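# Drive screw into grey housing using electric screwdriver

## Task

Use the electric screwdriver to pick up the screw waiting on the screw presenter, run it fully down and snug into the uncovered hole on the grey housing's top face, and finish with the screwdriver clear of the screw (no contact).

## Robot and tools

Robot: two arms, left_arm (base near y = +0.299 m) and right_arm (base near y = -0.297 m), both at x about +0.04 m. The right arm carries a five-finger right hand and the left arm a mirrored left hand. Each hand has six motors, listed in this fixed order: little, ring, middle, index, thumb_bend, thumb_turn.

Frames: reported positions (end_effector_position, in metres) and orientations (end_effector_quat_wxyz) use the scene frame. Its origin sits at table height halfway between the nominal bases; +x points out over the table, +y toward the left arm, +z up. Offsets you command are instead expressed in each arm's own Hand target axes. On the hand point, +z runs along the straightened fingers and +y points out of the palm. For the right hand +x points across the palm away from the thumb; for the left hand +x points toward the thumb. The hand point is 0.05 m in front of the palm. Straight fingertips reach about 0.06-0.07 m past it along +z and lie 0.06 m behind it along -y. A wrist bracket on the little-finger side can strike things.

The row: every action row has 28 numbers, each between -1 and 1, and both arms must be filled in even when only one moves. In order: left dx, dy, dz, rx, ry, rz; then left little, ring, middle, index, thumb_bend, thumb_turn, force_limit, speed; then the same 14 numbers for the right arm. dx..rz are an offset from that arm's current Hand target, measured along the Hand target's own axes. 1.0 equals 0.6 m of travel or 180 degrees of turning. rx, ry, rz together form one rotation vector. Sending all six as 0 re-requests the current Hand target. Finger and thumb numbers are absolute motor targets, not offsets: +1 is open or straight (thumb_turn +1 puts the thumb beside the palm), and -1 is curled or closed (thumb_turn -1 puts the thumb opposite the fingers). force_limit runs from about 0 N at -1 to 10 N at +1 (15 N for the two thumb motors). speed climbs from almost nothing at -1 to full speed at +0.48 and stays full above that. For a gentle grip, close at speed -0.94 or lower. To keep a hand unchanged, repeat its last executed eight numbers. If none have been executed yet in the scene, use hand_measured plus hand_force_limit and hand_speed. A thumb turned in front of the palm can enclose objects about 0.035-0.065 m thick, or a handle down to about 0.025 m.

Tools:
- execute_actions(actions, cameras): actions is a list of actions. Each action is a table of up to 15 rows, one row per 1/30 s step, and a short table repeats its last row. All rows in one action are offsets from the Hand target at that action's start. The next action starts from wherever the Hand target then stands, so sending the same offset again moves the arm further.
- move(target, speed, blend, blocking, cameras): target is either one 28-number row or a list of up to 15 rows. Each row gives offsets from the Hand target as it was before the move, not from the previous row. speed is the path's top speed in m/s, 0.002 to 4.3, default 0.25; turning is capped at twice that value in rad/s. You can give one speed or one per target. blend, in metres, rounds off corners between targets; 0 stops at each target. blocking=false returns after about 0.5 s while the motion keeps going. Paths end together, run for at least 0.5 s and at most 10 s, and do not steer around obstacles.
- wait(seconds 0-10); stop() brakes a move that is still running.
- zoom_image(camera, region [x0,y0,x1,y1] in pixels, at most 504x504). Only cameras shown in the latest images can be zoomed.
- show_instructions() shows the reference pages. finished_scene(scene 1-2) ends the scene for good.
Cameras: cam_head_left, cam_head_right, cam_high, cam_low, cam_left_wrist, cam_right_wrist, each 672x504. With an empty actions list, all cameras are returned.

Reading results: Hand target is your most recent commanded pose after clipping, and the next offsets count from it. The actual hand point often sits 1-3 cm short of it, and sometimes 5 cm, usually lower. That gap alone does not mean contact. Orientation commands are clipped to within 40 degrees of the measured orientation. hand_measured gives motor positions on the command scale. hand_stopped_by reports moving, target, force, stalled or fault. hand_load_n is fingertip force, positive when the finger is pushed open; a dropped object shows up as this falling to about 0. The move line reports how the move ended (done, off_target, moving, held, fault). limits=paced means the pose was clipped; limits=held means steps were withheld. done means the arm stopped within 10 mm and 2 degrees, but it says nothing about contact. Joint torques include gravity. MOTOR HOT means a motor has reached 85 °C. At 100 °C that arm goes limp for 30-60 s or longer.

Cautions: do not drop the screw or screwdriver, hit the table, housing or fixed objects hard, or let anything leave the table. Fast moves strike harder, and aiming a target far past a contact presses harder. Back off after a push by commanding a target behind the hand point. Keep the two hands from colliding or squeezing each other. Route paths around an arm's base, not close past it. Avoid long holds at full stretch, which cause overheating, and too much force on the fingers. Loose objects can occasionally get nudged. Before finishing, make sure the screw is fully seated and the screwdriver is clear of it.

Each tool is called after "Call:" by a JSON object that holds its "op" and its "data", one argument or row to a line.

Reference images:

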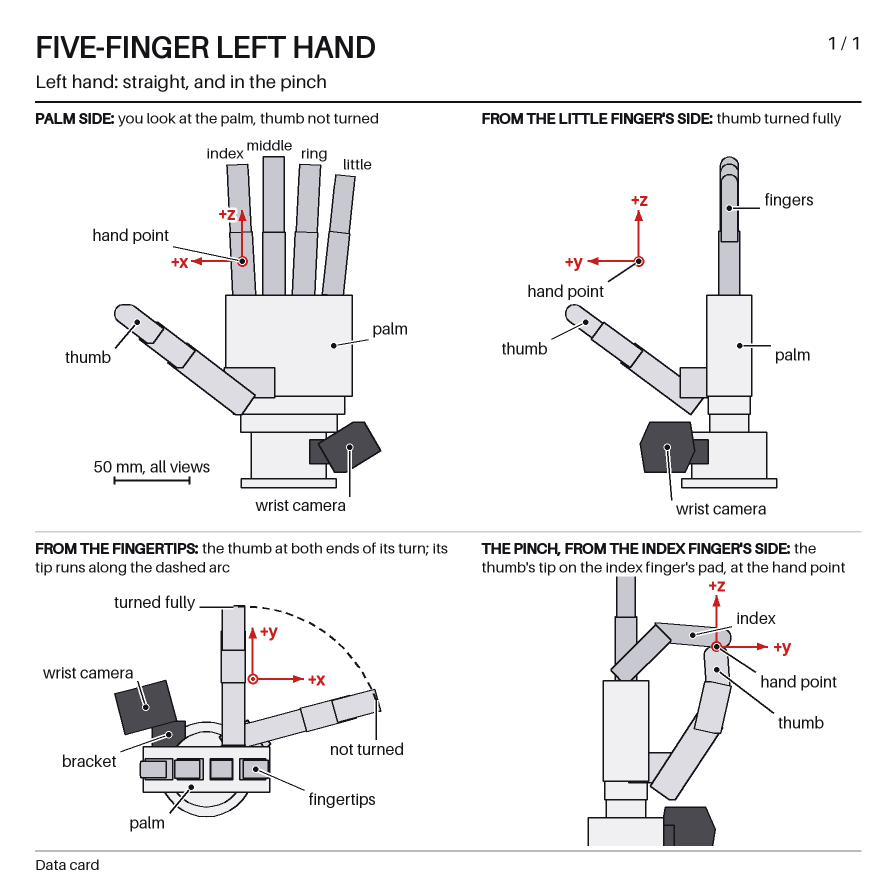

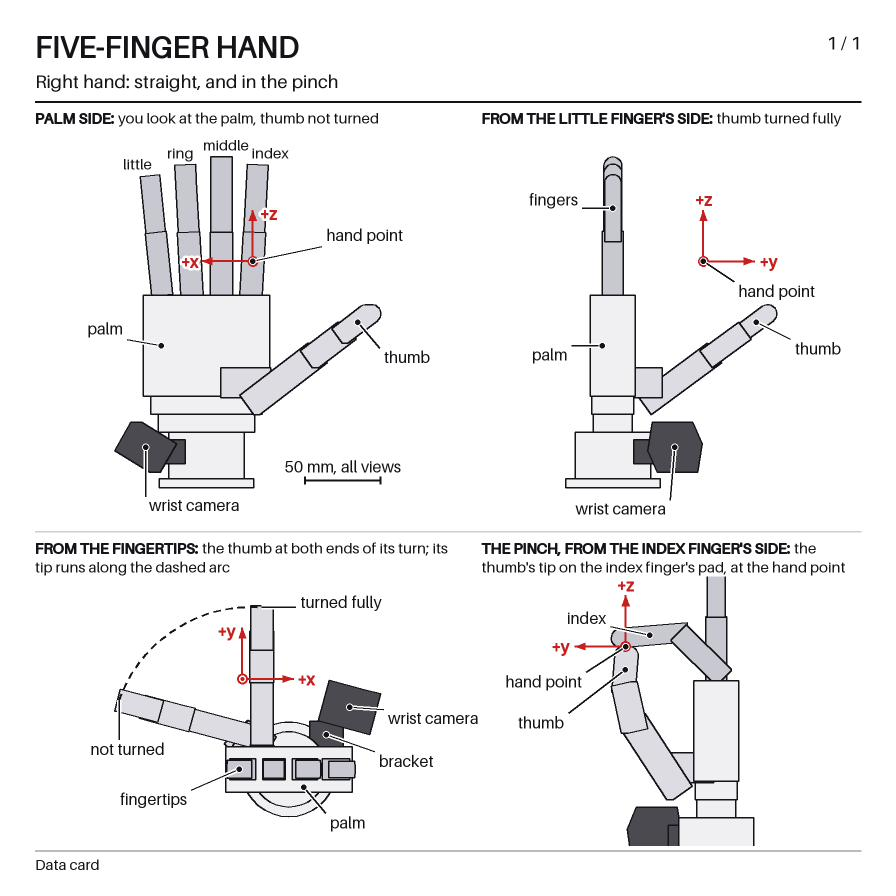

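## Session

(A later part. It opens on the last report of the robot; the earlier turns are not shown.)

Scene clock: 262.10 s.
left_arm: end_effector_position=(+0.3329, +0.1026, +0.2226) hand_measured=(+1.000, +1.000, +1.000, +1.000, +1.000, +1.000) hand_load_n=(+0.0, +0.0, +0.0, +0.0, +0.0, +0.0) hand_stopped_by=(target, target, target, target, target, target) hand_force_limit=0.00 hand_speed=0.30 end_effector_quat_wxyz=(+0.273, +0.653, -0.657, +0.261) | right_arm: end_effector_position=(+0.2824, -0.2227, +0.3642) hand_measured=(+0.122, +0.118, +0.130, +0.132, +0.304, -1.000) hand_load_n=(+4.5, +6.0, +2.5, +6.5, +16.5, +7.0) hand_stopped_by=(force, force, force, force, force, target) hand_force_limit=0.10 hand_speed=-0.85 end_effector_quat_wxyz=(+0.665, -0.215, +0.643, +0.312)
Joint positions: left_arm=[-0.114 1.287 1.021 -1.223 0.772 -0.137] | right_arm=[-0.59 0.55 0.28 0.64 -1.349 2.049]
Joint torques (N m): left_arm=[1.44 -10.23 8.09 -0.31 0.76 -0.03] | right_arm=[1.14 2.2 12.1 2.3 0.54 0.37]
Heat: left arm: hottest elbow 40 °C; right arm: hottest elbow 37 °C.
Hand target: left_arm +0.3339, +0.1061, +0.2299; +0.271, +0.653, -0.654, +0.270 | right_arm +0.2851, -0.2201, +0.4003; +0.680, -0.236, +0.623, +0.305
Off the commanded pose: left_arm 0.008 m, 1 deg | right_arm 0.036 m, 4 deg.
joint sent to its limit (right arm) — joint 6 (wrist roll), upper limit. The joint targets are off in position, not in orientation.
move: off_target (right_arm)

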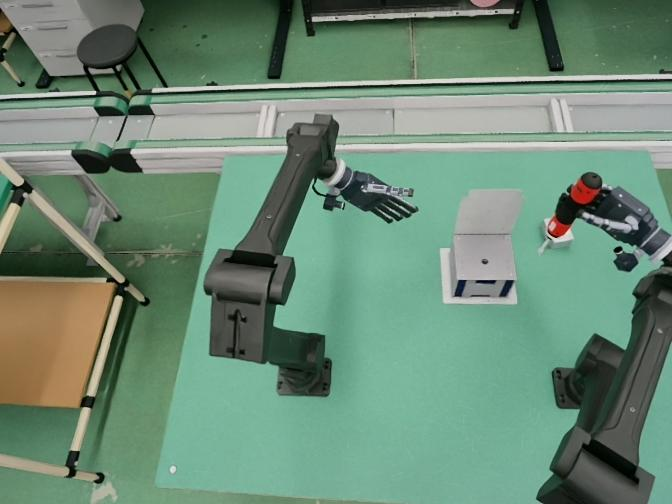

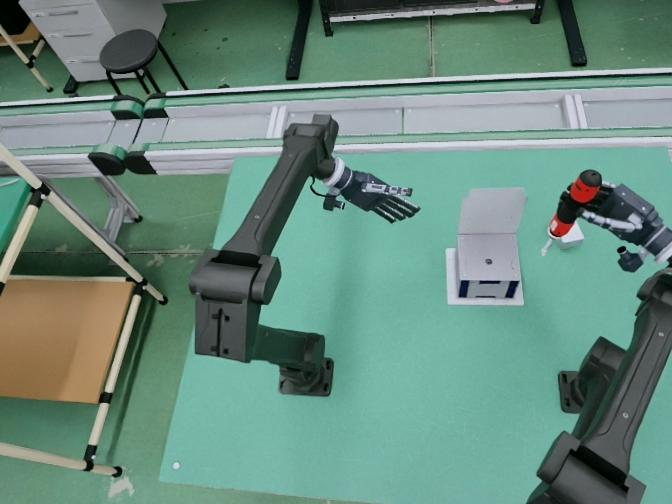

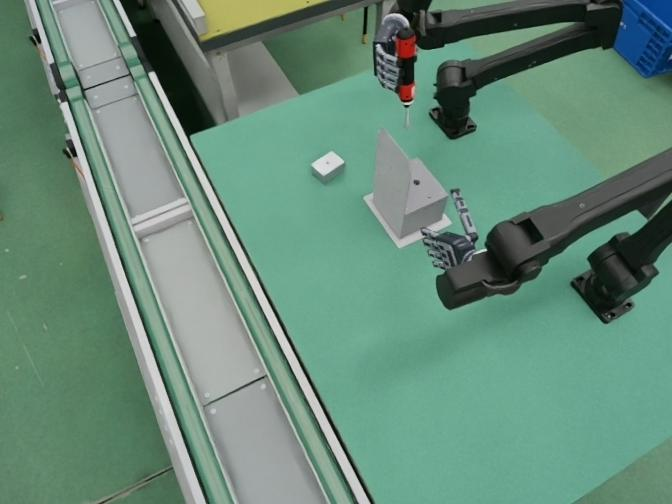

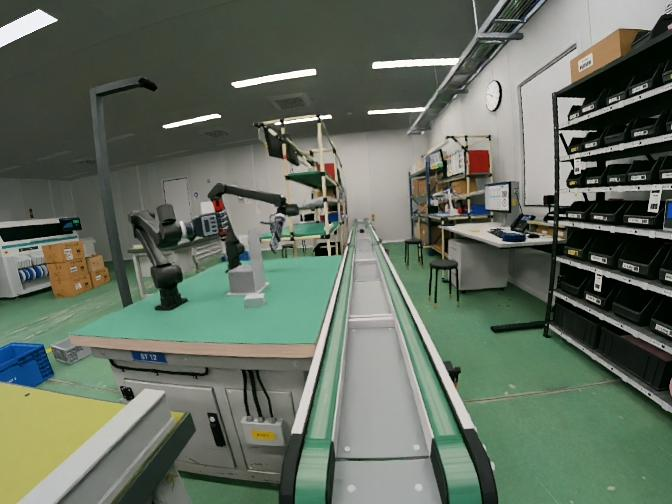

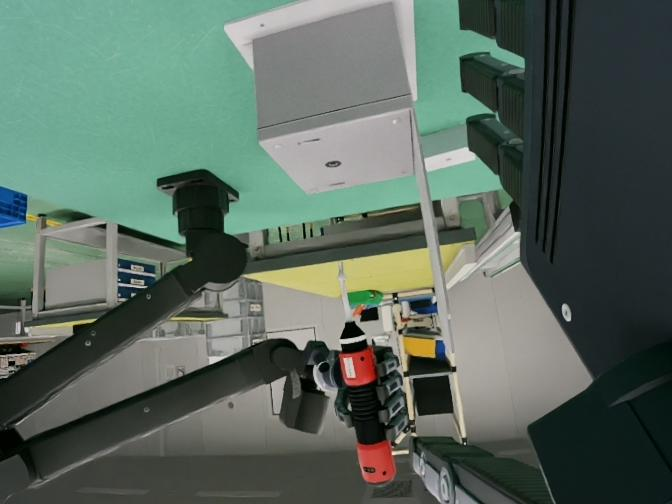

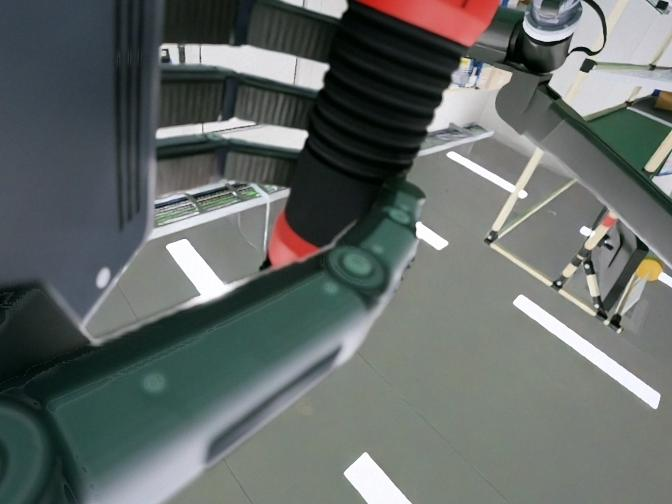

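Call:
{"op": "move", "data": {
  "target": [0,0,0,0,0,0,1,1,1,1,1,1,0,0.3,0.0247,0.0815,0.1753,0,0,0,-0.15,-0.15,-0.15,-0.15,0.1,-1,0.1,-0.85],
  "speed": 0.1,
  "cameras": ["all"]
}}

Scene clock: 266.10 s.
left_arm: end_effector_position=(+0.3329, +0.1026, +0.2226) hand_measured=(+1.000, +1.000, +1.000, +1.000, +1.000, +1.000) hand_load_n=(+0.0, +0.0, +0.0, +0.0, +0.0, +0.0) hand_stopped_by=(target, target, target, target, target, target) hand_force_limit=0.00 hand_speed=0.30 end_effector_quat_wxyz=(+0.273, +0.653, -0.657, +0.261) | right_arm: end_effector_position=(+0.3241, -0.1153, +0.3491) hand_measured=(+0.122, +0.118, +0.130, +0.132, +0.304, -1.000) hand_load_n=(+5.0, +6.5, +2.5, +6.5, +17.0, +6.5) hand_stopped_by=(force, force, force, force, force, target) hand_force_limit=0.10 hand_speed=-0.85 end_effector_quat_wxyz=(+0.652, -0.224, +0.655, +0.309)
Joint positions: left_arm=[-0.114 1.287 1.021 -1.223 0.772 -0.137] | right_arm=[0.054 0.567 0.325 0.298 -0.729 1.72]
Joint torques (N m): left_arm=[0.97 -10.11 8.03 -0.24 0.75 -0.02] | right_arm=[0.91 0.67 13.19 1.81 0.21 0.14]
Heat: left arm: hottest elbow 40 °C; right arm: hottest elbow 38 °C.
Hand target: left_arm +0.3339, +0.1061, +0.2299; +0.271, +0.653, -0.654, +0.270 | right_arm +0.3250, -0.1102, +0.4004; +0.680, -0.236, +0.623, +0.305
Off the commanded pose: left_arm 0.008 m, 1 deg | right_arm 0.052 m, 5 deg.
move: off_target (right_arm)

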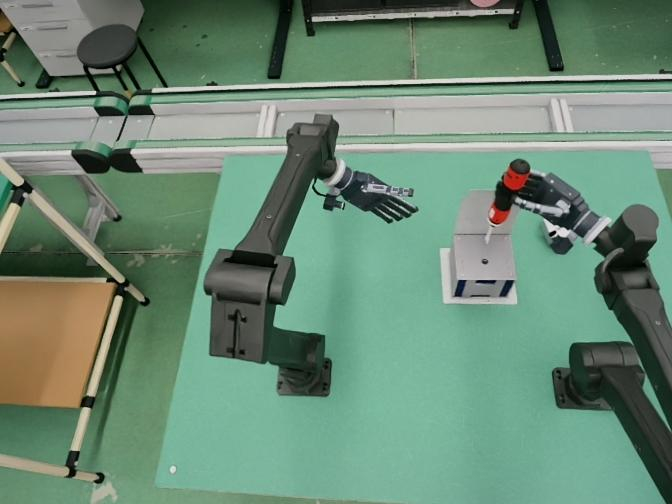

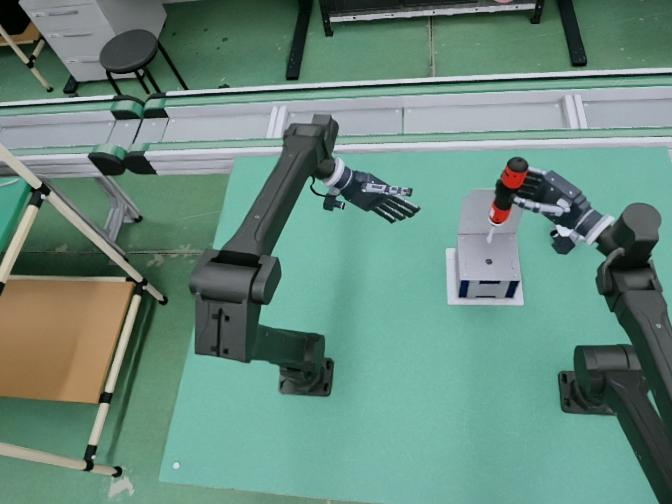

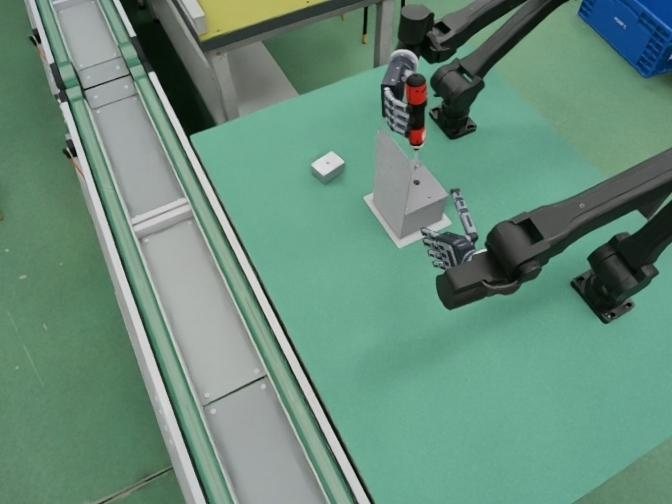

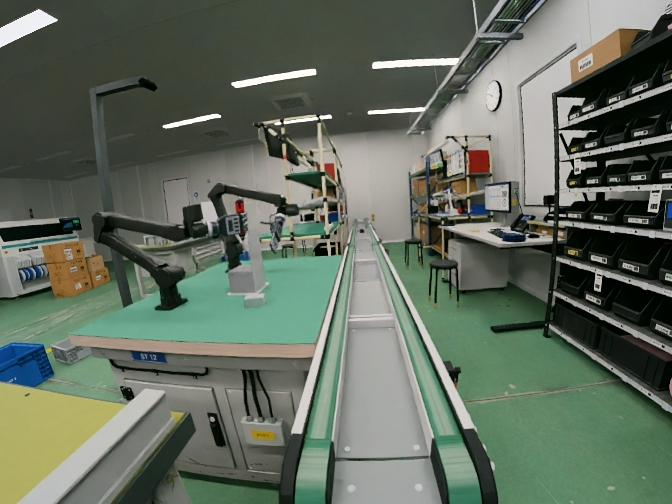

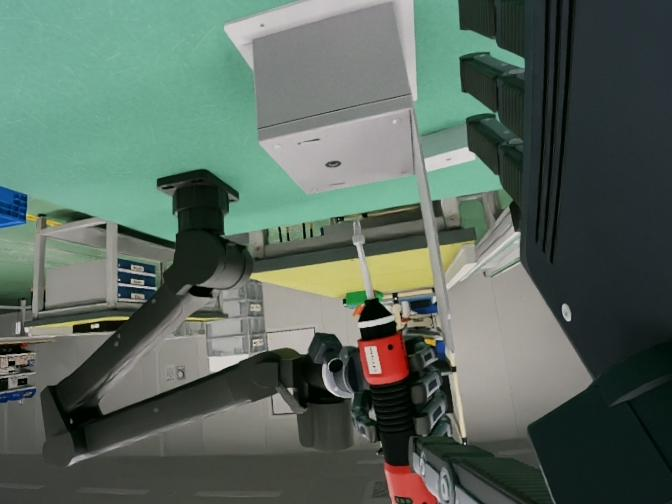

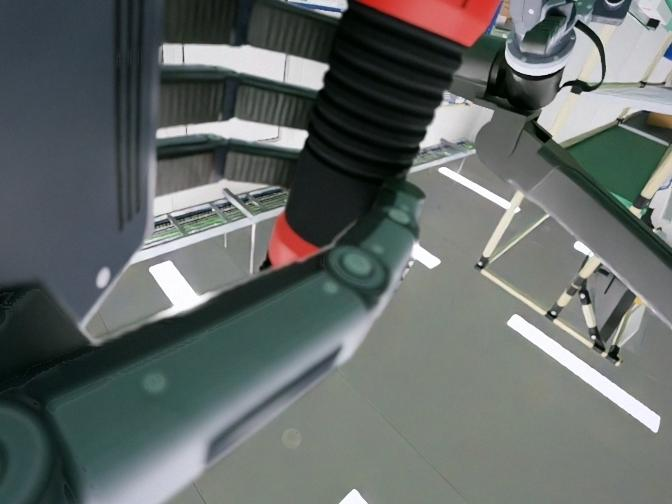

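Call:
{"op": "zoom_image", "data": {
  "camera": "cam_left_wrist",
  "region": [250, 120, 500, 470]
}}

Call:
{"op": "zoom_image", "data": {
  "camera": "cam_head_left",
  "region": [430, 140, 600, 310]
}}

Call:
{"op": "zoom_image", "data": {
  "camera": "cam_high",
  "region": [350, 40, 480, 250]
}}

Scaled by 1.440.

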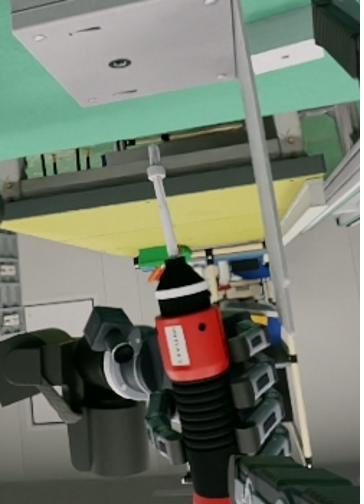

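Scaled by 2.965.

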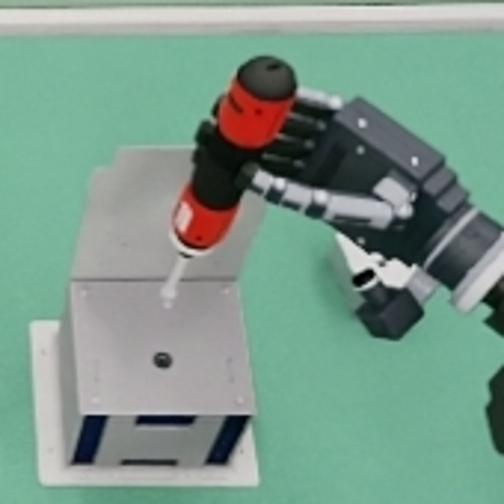

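Scaled by 2.400.

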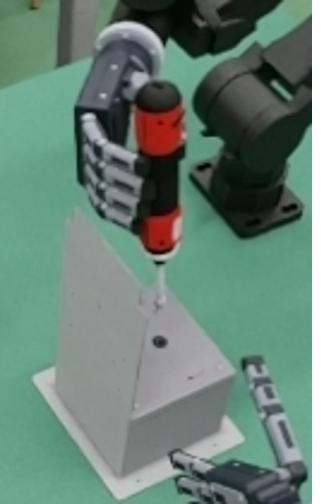

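Call:
{"op": "move", "data": {
  "target": [0,0,0,0,0,0,1,1,1,1,1,1,0,0.3,0.0247,0.0415,-0.0268,-0.004,-0.001,-0.0346,-0.15,-0.15,-0.15,-0.15,0.1,-1,0.1,-0.85],
  "speed": 0.06,
  "cameras": ["cam_left_wrist","cam_head_left","cam_head_right","cam_high"]
}}

Call:
{"op": "zoom_image", "data": {
  "camera": "cam_left_wrist",
  "region": [250, 120, 500, 470]
}}

Call:
{"op": "zoom_image", "data": {
  "camera": "cam_head_left",
  "region": [430, 140, 600, 310]
}}

Scene clock: 278.07 s.
left_arm: end_effector_position=(+0.3329, +0.1026, +0.2226) hand_measured=(+1.000, +1.000, +1.000, +1.000, +1.000, +1.000) hand_load_n=(+0.0, +0.0, +0.0, +0.0, +0.0, +0.0) hand_stopped_by=(target, target, target, target, target, target) hand_force_limit=0.00 hand_speed=0.30 end_effector_quat_wxyz=(+0.273, +0.653, -0.657, +0.261) | right_arm: end_effector_position=(+0.3040, -0.1064, +0.3549) hand_measured=(+0.122, +0.118, +0.130, +0.132, +0.304, -1.000) hand_load_n=(+5.0, +6.0, +2.5, +7.0, +16.5, +7.0) hand_stopped_by=(force, force, force, force, force, target) hand_force_limit=0.10 hand_speed=-0.85 end_effector_quat_wxyz=(+0.677, -0.266, +0.630, +0.272)
Joint positions: left_arm=[-0.114 1.287 1.021 -1.223 0.772 -0.137] | right_arm=[0.089 0.482 0.325 0.243 -0.701 1.608]
Joint torques (N m): left_arm=[1.03 -10.05 8.06 -0.27 0.74 -0.01] | right_arm=[1.2 0.21 10.4 1.85 0.23 0.13]
Heat: left arm: hottest elbow 38 °C; right arm: hottest elbow 40 °C.
Hand target: left_arm +0.3339, +0.1061, +0.2299; +0.271, +0.653, -0.654, +0.270 | right_arm +0.2966, -0.1021, +0.3854; +0.695, -0.273, +0.606, +0.272
Off the commanded pose: left_arm 0.008 m, 1 deg | right_arm 0.032 m, 4 deg.
move: off_target (right_arm)
Images, in order (width x height): cam_head_left 672x504, cam_head_right 672x504, cam_high 672x504, cam_left_wrist 672x504.

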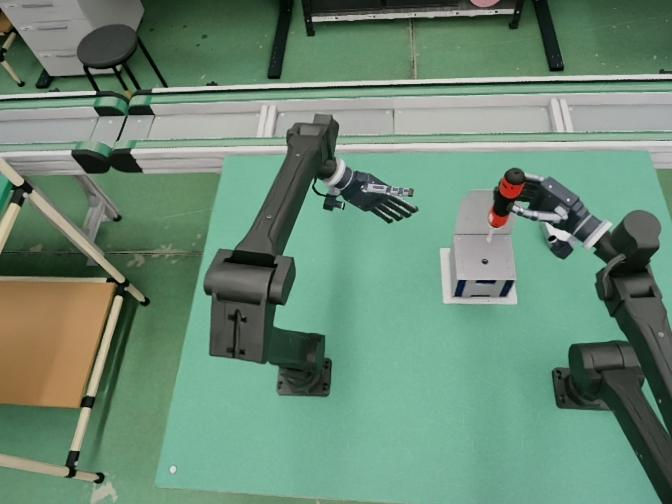

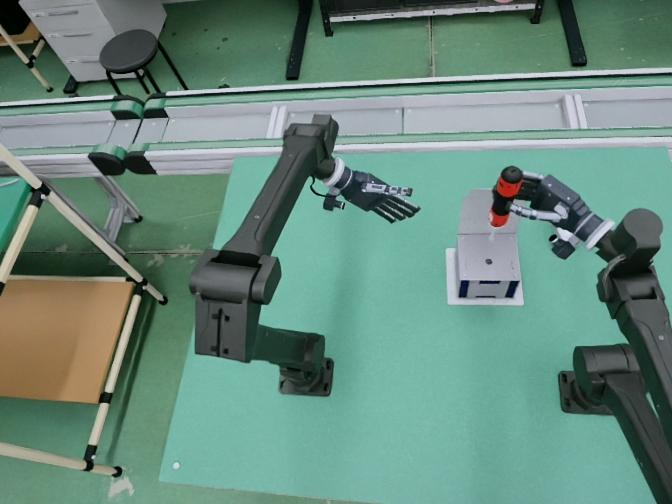

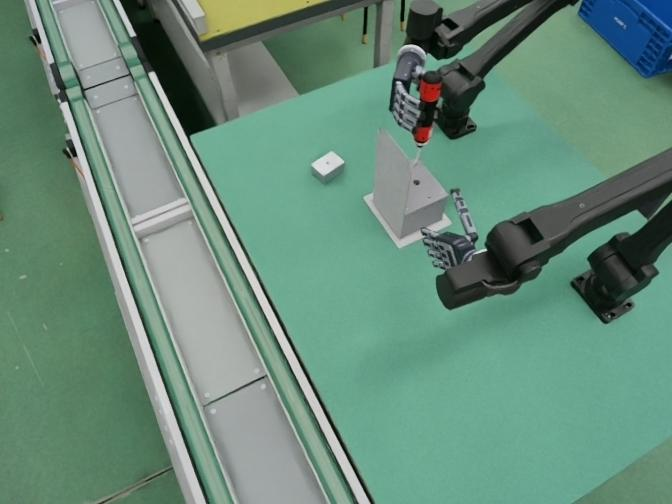

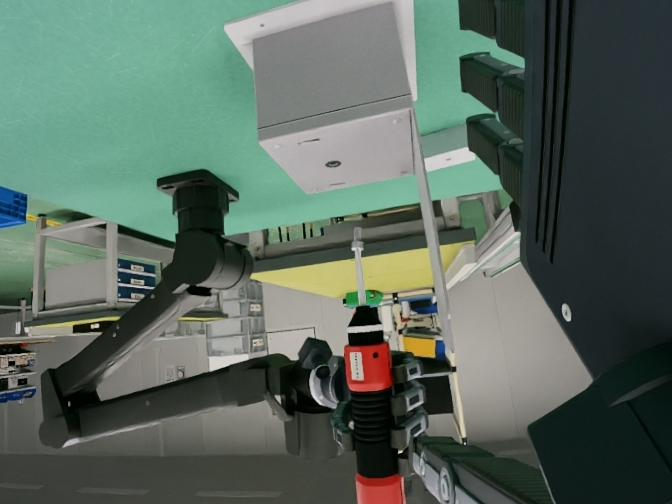

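Scaled by 1.440.

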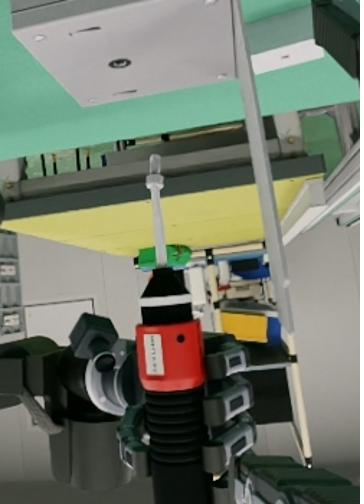

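Scaled by 2.965.

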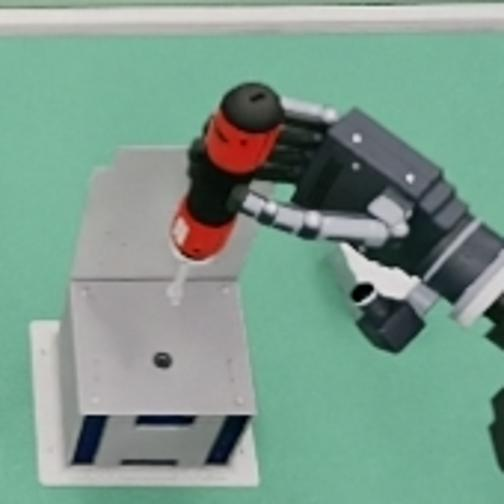

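Call:
{"op": "move", "data": {
  "target": [0,0,0,0,0,0,1,1,1,1,1,1,0,0.3,0.0713,0.0202,-0.0272,0,0,0,-0.15,-0.15,-0.15,-0.15,0.1,-1,0.1,-0.85],
  "speed": 0.06,
  "cameras": ["cam_left_wrist","cam_head_left","cam_head_right"]
}}

Call:
{"op": "zoom_image", "data": {
  "camera": "cam_left_wrist",
  "region": [290, 120, 410, 270]
}}

Call:
{"op": "zoom_image", "data": {
  "camera": "cam_head_left",
  "region": [455, 220, 525, 290]
}}

Call:
{"op": "zoom_image", "data": {
  "camera": "cam_head_right",
  "region": [455, 220, 525, 290]
}}

Scene clock: 282.40 s.
left_arm: end_effector_position=(+0.3329, +0.1026, +0.2226) hand_measured=(+1.000, +1.000, +1.000, +1.000, +1.000, +1.000) hand_load_n=(+0.0, +0.0, +0.0, +0.0, +0.0, +0.0) hand_stopped_by=(target, target, target, target, target, target) hand_force_limit=0.00 hand_speed=0.30 end_effector_quat_wxyz=(+0.273, +0.653, -0.657, +0.261) | right_arm: end_effector_position=(+0.2872, -0.1066, +0.3128) hand_measured=(+0.122, +0.118, +0.130, +0.132, +0.304, -1.000) hand_load_n=(+5.0, +6.0, +2.5, +7.0, +16.5, +7.0) hand_stopped_by=(force, force, force, force, force, target) hand_force_limit=0.10 hand_speed=-0.85 end_effector_quat_wxyz=(+0.671, -0.265, +0.637, +0.273)
Joint positions: left_arm=[-0.114 1.287 1.021 -1.223 0.772 -0.137] | right_arm=[0.095 0.421 0.213 0.272 -0.697 1.605]
Joint torques (N m): left_arm=[1.32 -10.17 8.03 -0.32 0.77 -0.03] | right_arm=[1.14 0.91 9.33 3.62 0.2 0.14]
Heat: left arm: hottest elbow 38 °C; right arm: hottest elbow 40 °C.
Hand target: left_arm +0.3339, +0.1061, +0.2299; +0.271, +0.653, -0.654, +0.270 | right_arm +0.2816, -0.1032, +0.3404; +0.695, -0.273, +0.606, +0.272
Off the commanded pose: left_arm 0.008 m, 1 deg | right_arm 0.028 m, 5 deg.
move: off_target (right_arm)
Images, in order (width x height): cam_head_left 672x504, cam_head_right 672x504, cam_left_wrist 672x504.

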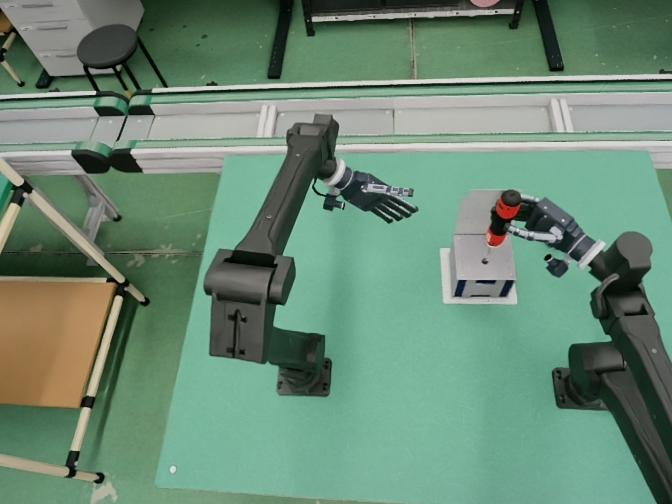

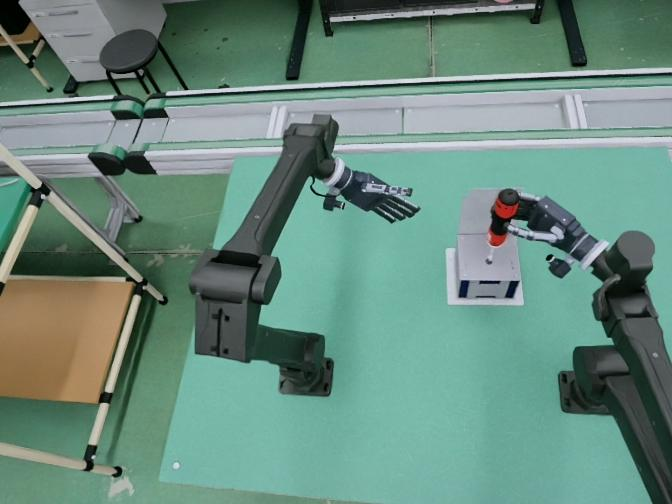

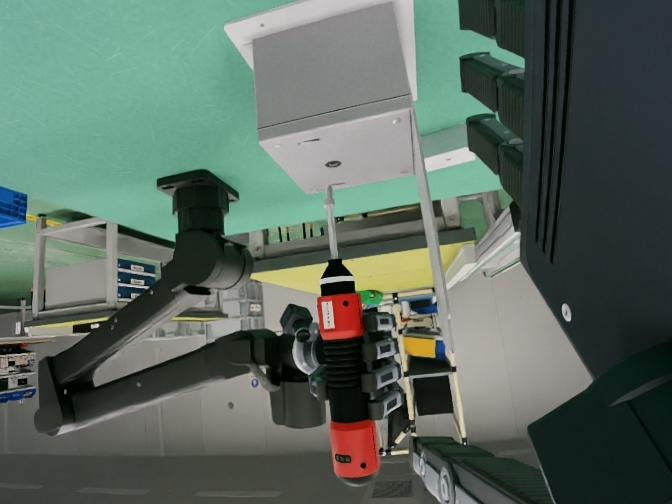

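Scaled by 3.360.

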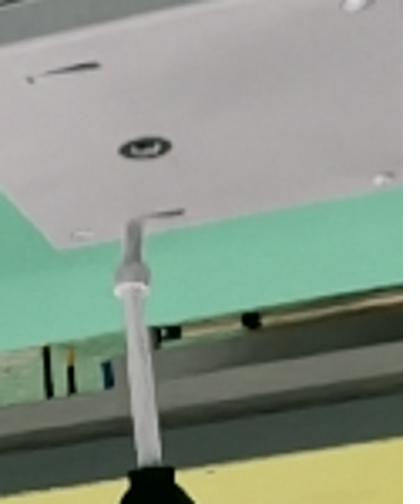

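Scaled by 7.200.

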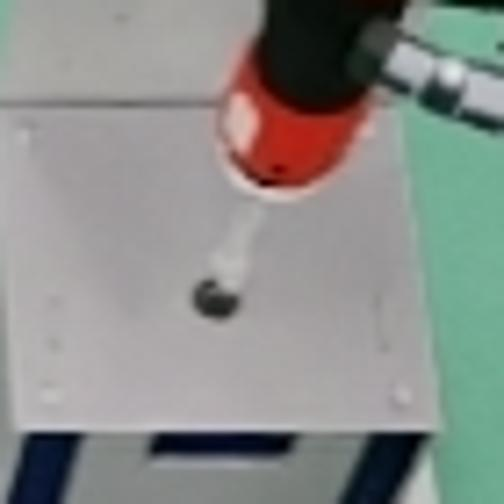

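Scaled by 7.200.

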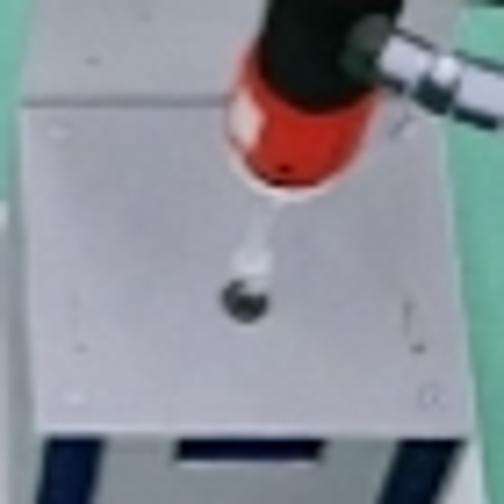

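Call:
{"op": "move", "data": {
  "target": [0,0,0,0,0,0,1,1,1,1,1,1,0,0.3,0.029,-0.0045,0.0025,0,0,0,-0.15,-0.15,-0.15,-0.15,0.1,-1,0.1,-0.85],
  "speed": 0.04,
  "cameras": ["cam_left_wrist","cam_head_left","cam_head_right"]
}}

Call:
{"op": "zoom_image", "data": {
  "camera": "cam_left_wrist",
  "region": [310, 140, 360, 200]
}}

Call:
{"op": "zoom_image", "data": {
  "camera": "cam_head_left",
  "region": [470, 240, 505, 275]
}}

Call:
{"op": "zoom_image", "data": {
  "camera": "cam_head_right",
  "region": [472, 240, 507, 275]
}}

Scene clock: 286.70 s.
left_arm: end_effector_position=(+0.3329, +0.1026, +0.2226) hand_measured=(+1.000, +1.000, +1.000, +1.000, +1.000, +1.000) hand_load_n=(-0.5, +0.0, +0.0, +0.0, +0.0, +0.0) hand_stopped_by=(target, target, target, target, target, target) hand_force_limit=0.00 hand_speed=0.30 end_effector_quat_wxyz=(+0.273, +0.653, -0.657, +0.261) | right_arm: end_effector_position=(+0.2886, -0.1064, +0.3001) hand_measured=(+0.122, +0.118, +0.130, +0.132, +0.304, -1.000) hand_load_n=(+5.0, +6.0, +2.5, +7.0, +17.0, +7.0) hand_stopped_by=(force, force, force, force, force, target) hand_force_limit=0.10 hand_speed=-0.85 end_effector_quat_wxyz=(+0.676, -0.267, +0.631, +0.271)
Joint positions: left_arm=[-0.114 1.287 1.021 -1.223 0.772 -0.137] | right_arm=[0.095 0.462 0.177 0.364 -0.697 1.604]
Joint torques (N m): left_arm=[1.32 -10.11 8.01 -0.32 0.77 -0.03] | right_arm=[0.85 2.02 9.18 3.59 0.1 0.15]
Heat: left arm: hottest elbow 37 °C; right arm: hottest elbow 40 °C.
Hand target: left_arm +0.3339, +0.1061, +0.2299; +0.271, +0.653, -0.654, +0.270 | right_arm +0.2866, -0.1032, +0.3235; +0.695, -0.273, +0.606, +0.272
Off the commanded pose: left_arm 0.008 m, 1 deg | right_arm 0.024 m, 4 deg.
move: off_target (right_arm)
Images, in order (width x height): cam_head_left 672x504, cam_head_right 672x504, cam_left_wrist 672x504.

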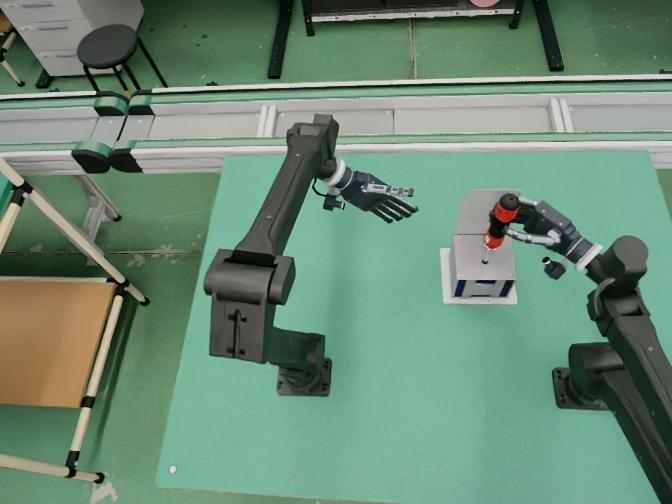

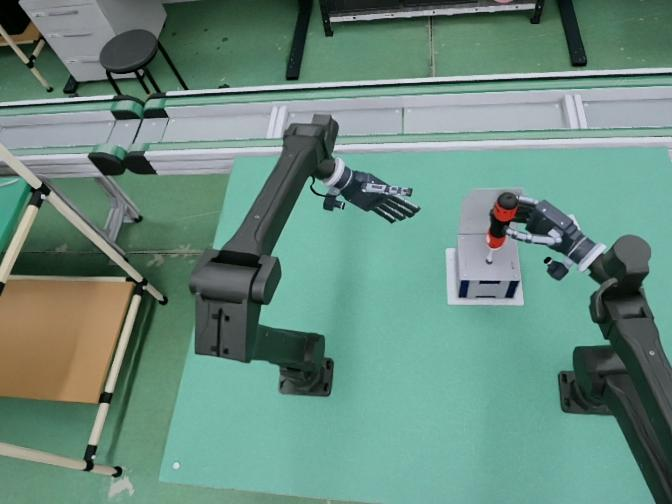

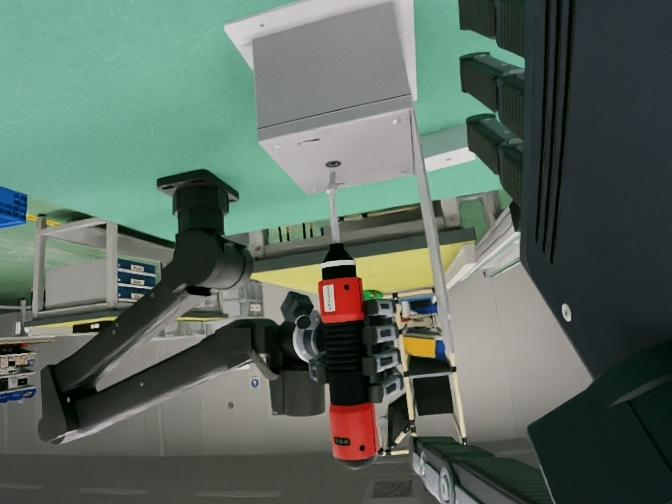

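Scaled by 8.400.

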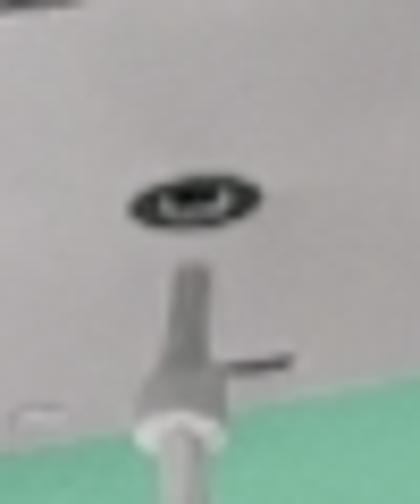

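Scaled by 14.400.

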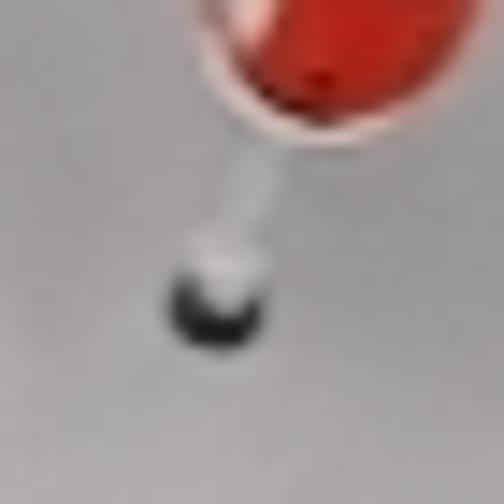

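Scaled by 14.400.

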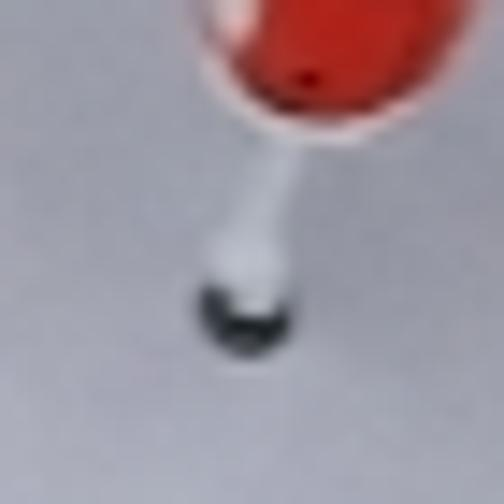

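Call:
{"op": "zoom_image", "data": {
  "camera": "cam_head_left",
  "region": [478, 250, 494, 266]
}}

Call:
{"op": "zoom_image", "data": {
  "camera": "cam_head_right",
  "region": [482, 250, 498, 266]
}}

Call:
{"op": "zoom_image", "data": {
  "camera": "cam_left_wrist",
  "region": [320, 155, 345, 180]
}}

Scaled by 31.500.

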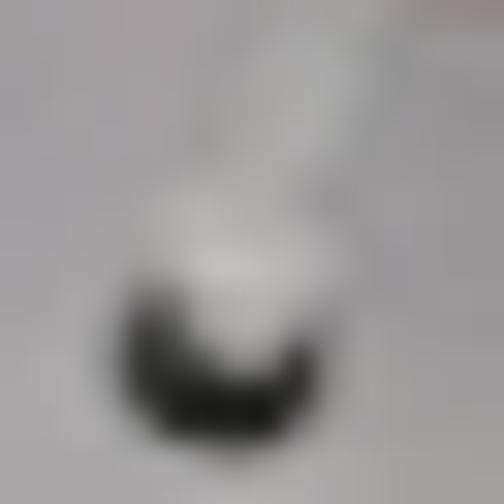

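Scaled by 31.500.

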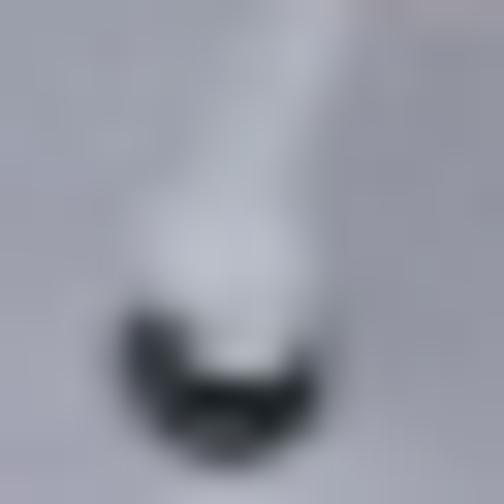

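Scaled by 20.160.

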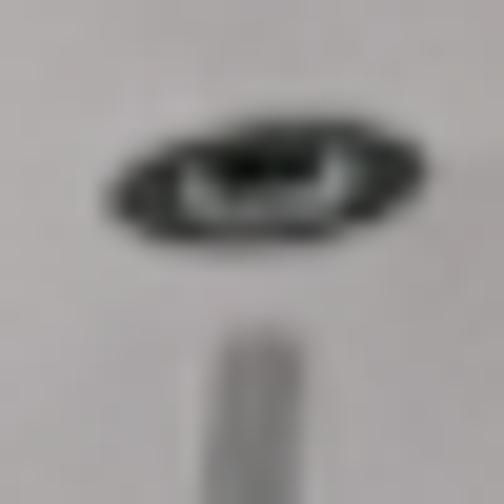

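Call:
{"op": "move", "data": {
  "target": [0,0,0,0,0,0,1,1,1,1,1,1,0,0.3,0.0078,-0.0032,-0.0007,0,0,0,-0.15,-0.15,-0.15,-0.15,0.1,-1,0.1,-0.85],
  "speed": 0.03,
  "cameras": ["cam_left_wrist","cam_head_left","cam_head_right","cam_high"]
}}

Call:
{"op": "zoom_image", "data": {
  "camera": "cam_left_wrist",
  "region": [320, 155, 345, 180]
}}

Call:
{"op": "zoom_image", "data": {
  "camera": "cam_head_left",
  "region": [478, 246, 498, 266]
}}

Call:
{"op": "zoom_image", "data": {
  "camera": "cam_high",
  "region": [390, 120, 440, 200]
}}

Scene clock: 296.57 s.
left_arm: end_effector_position=(+0.3329, +0.1026, +0.2226) hand_measured=(+1.000, +1.000, +1.000, +1.000, +1.000, +1.000) hand_load_n=(+0.0, +0.0, +0.0, +0.0, -0.5, +0.0) hand_stopped_by=(target, target, target, target, target, target) hand_force_limit=0.00 hand_speed=0.30 end_effector_quat_wxyz=(+0.273, +0.653, -0.657, +0.261) | right_arm: end_effector_position=(+0.2892, -0.1059, +0.2963) hand_measured=(+0.122, +0.118, +0.130, +0.132, +0.304, -1.000) hand_load_n=(+4.5, +6.0, +2.5, +7.0, +16.5, +7.0) hand_stopped_by=(force, force, force, force, force, target) hand_force_limit=0.10 hand_speed=-0.85 end_effector_quat_wxyz=(+0.676, -0.268, +0.630, +0.273)
Joint positions: left_arm=[-0.114 1.287 1.021 -1.223 0.772 -0.137] | right_arm=[0.095 0.482 0.17 0.393 -0.701 1.604]
Joint torques (N m): left_arm=[1.2 -10.05 8.09 -0.27 0.76 -0.01] | right_arm=[0.03 1.9 9.06 3.6 -0.02 0.17]
Heat: left arm: hottest elbow 37 °C; right arm: hottest elbow 39 °C.
Hand target: left_arm +0.3339, +0.1061, +0.2299; +0.271, +0.653, -0.654, +0.270 | right_arm +0.2882, -0.1046, +0.3189; +0.695, -0.273, +0.606, +0.272
Off the commanded pose: left_arm 0.008 m, 1 deg | right_arm 0.023 m, 4 deg.
move: off_target (right_arm)
Images, in order (width x height): cam_head_left 672x504, cam_head_right 672x504, cam_high 672x504, cam_left_wrist 672x504.

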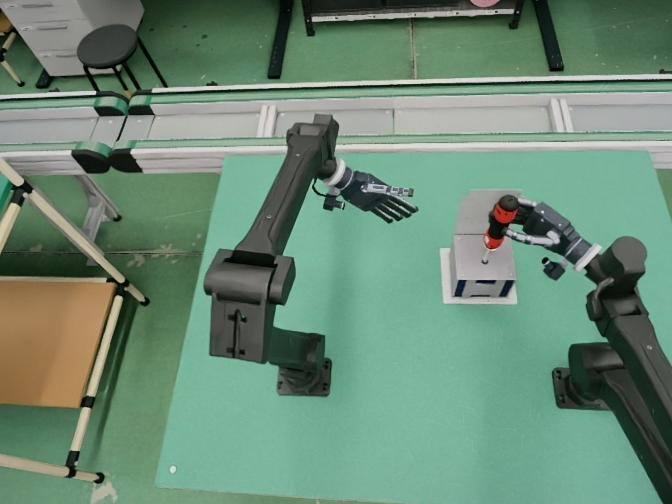

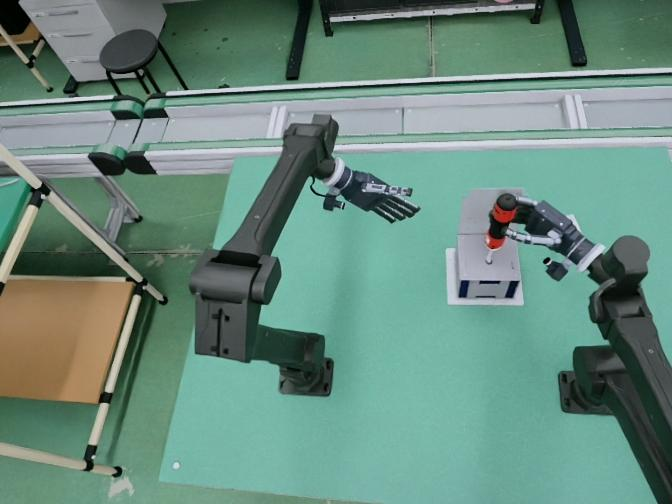

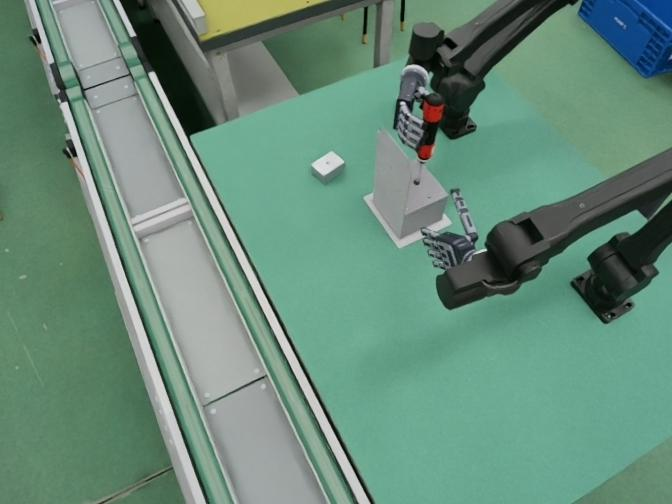

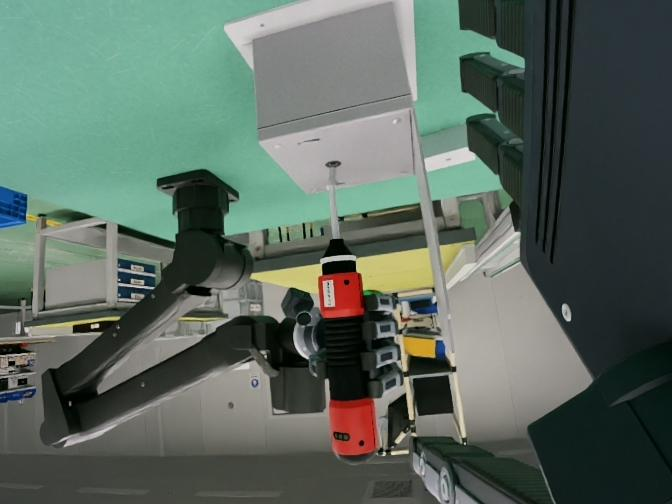

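Scaled by 20.160.

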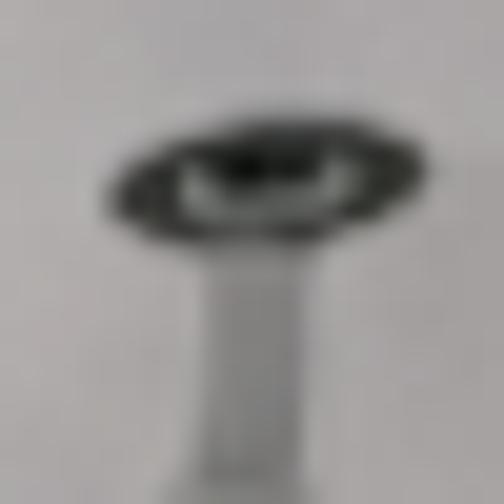

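Scaled by 25.200.

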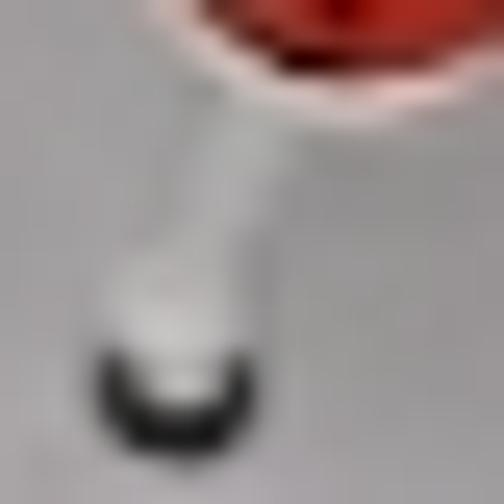

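Scaled by 6.300.

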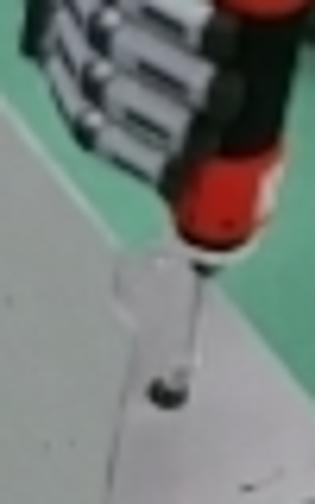

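Call:
{"op": "zoom_image", "data": {
  "camera": "cam_high",
  "region": [404, 156, 434, 192]
}}

Scaled by 14.000.

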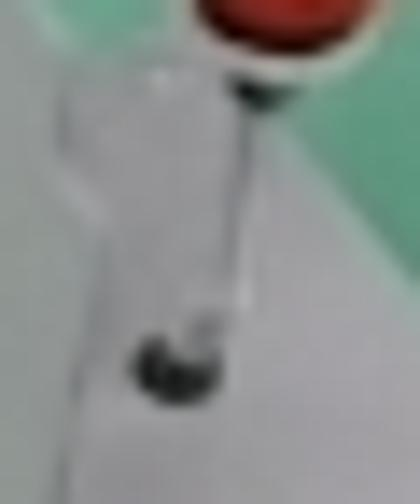

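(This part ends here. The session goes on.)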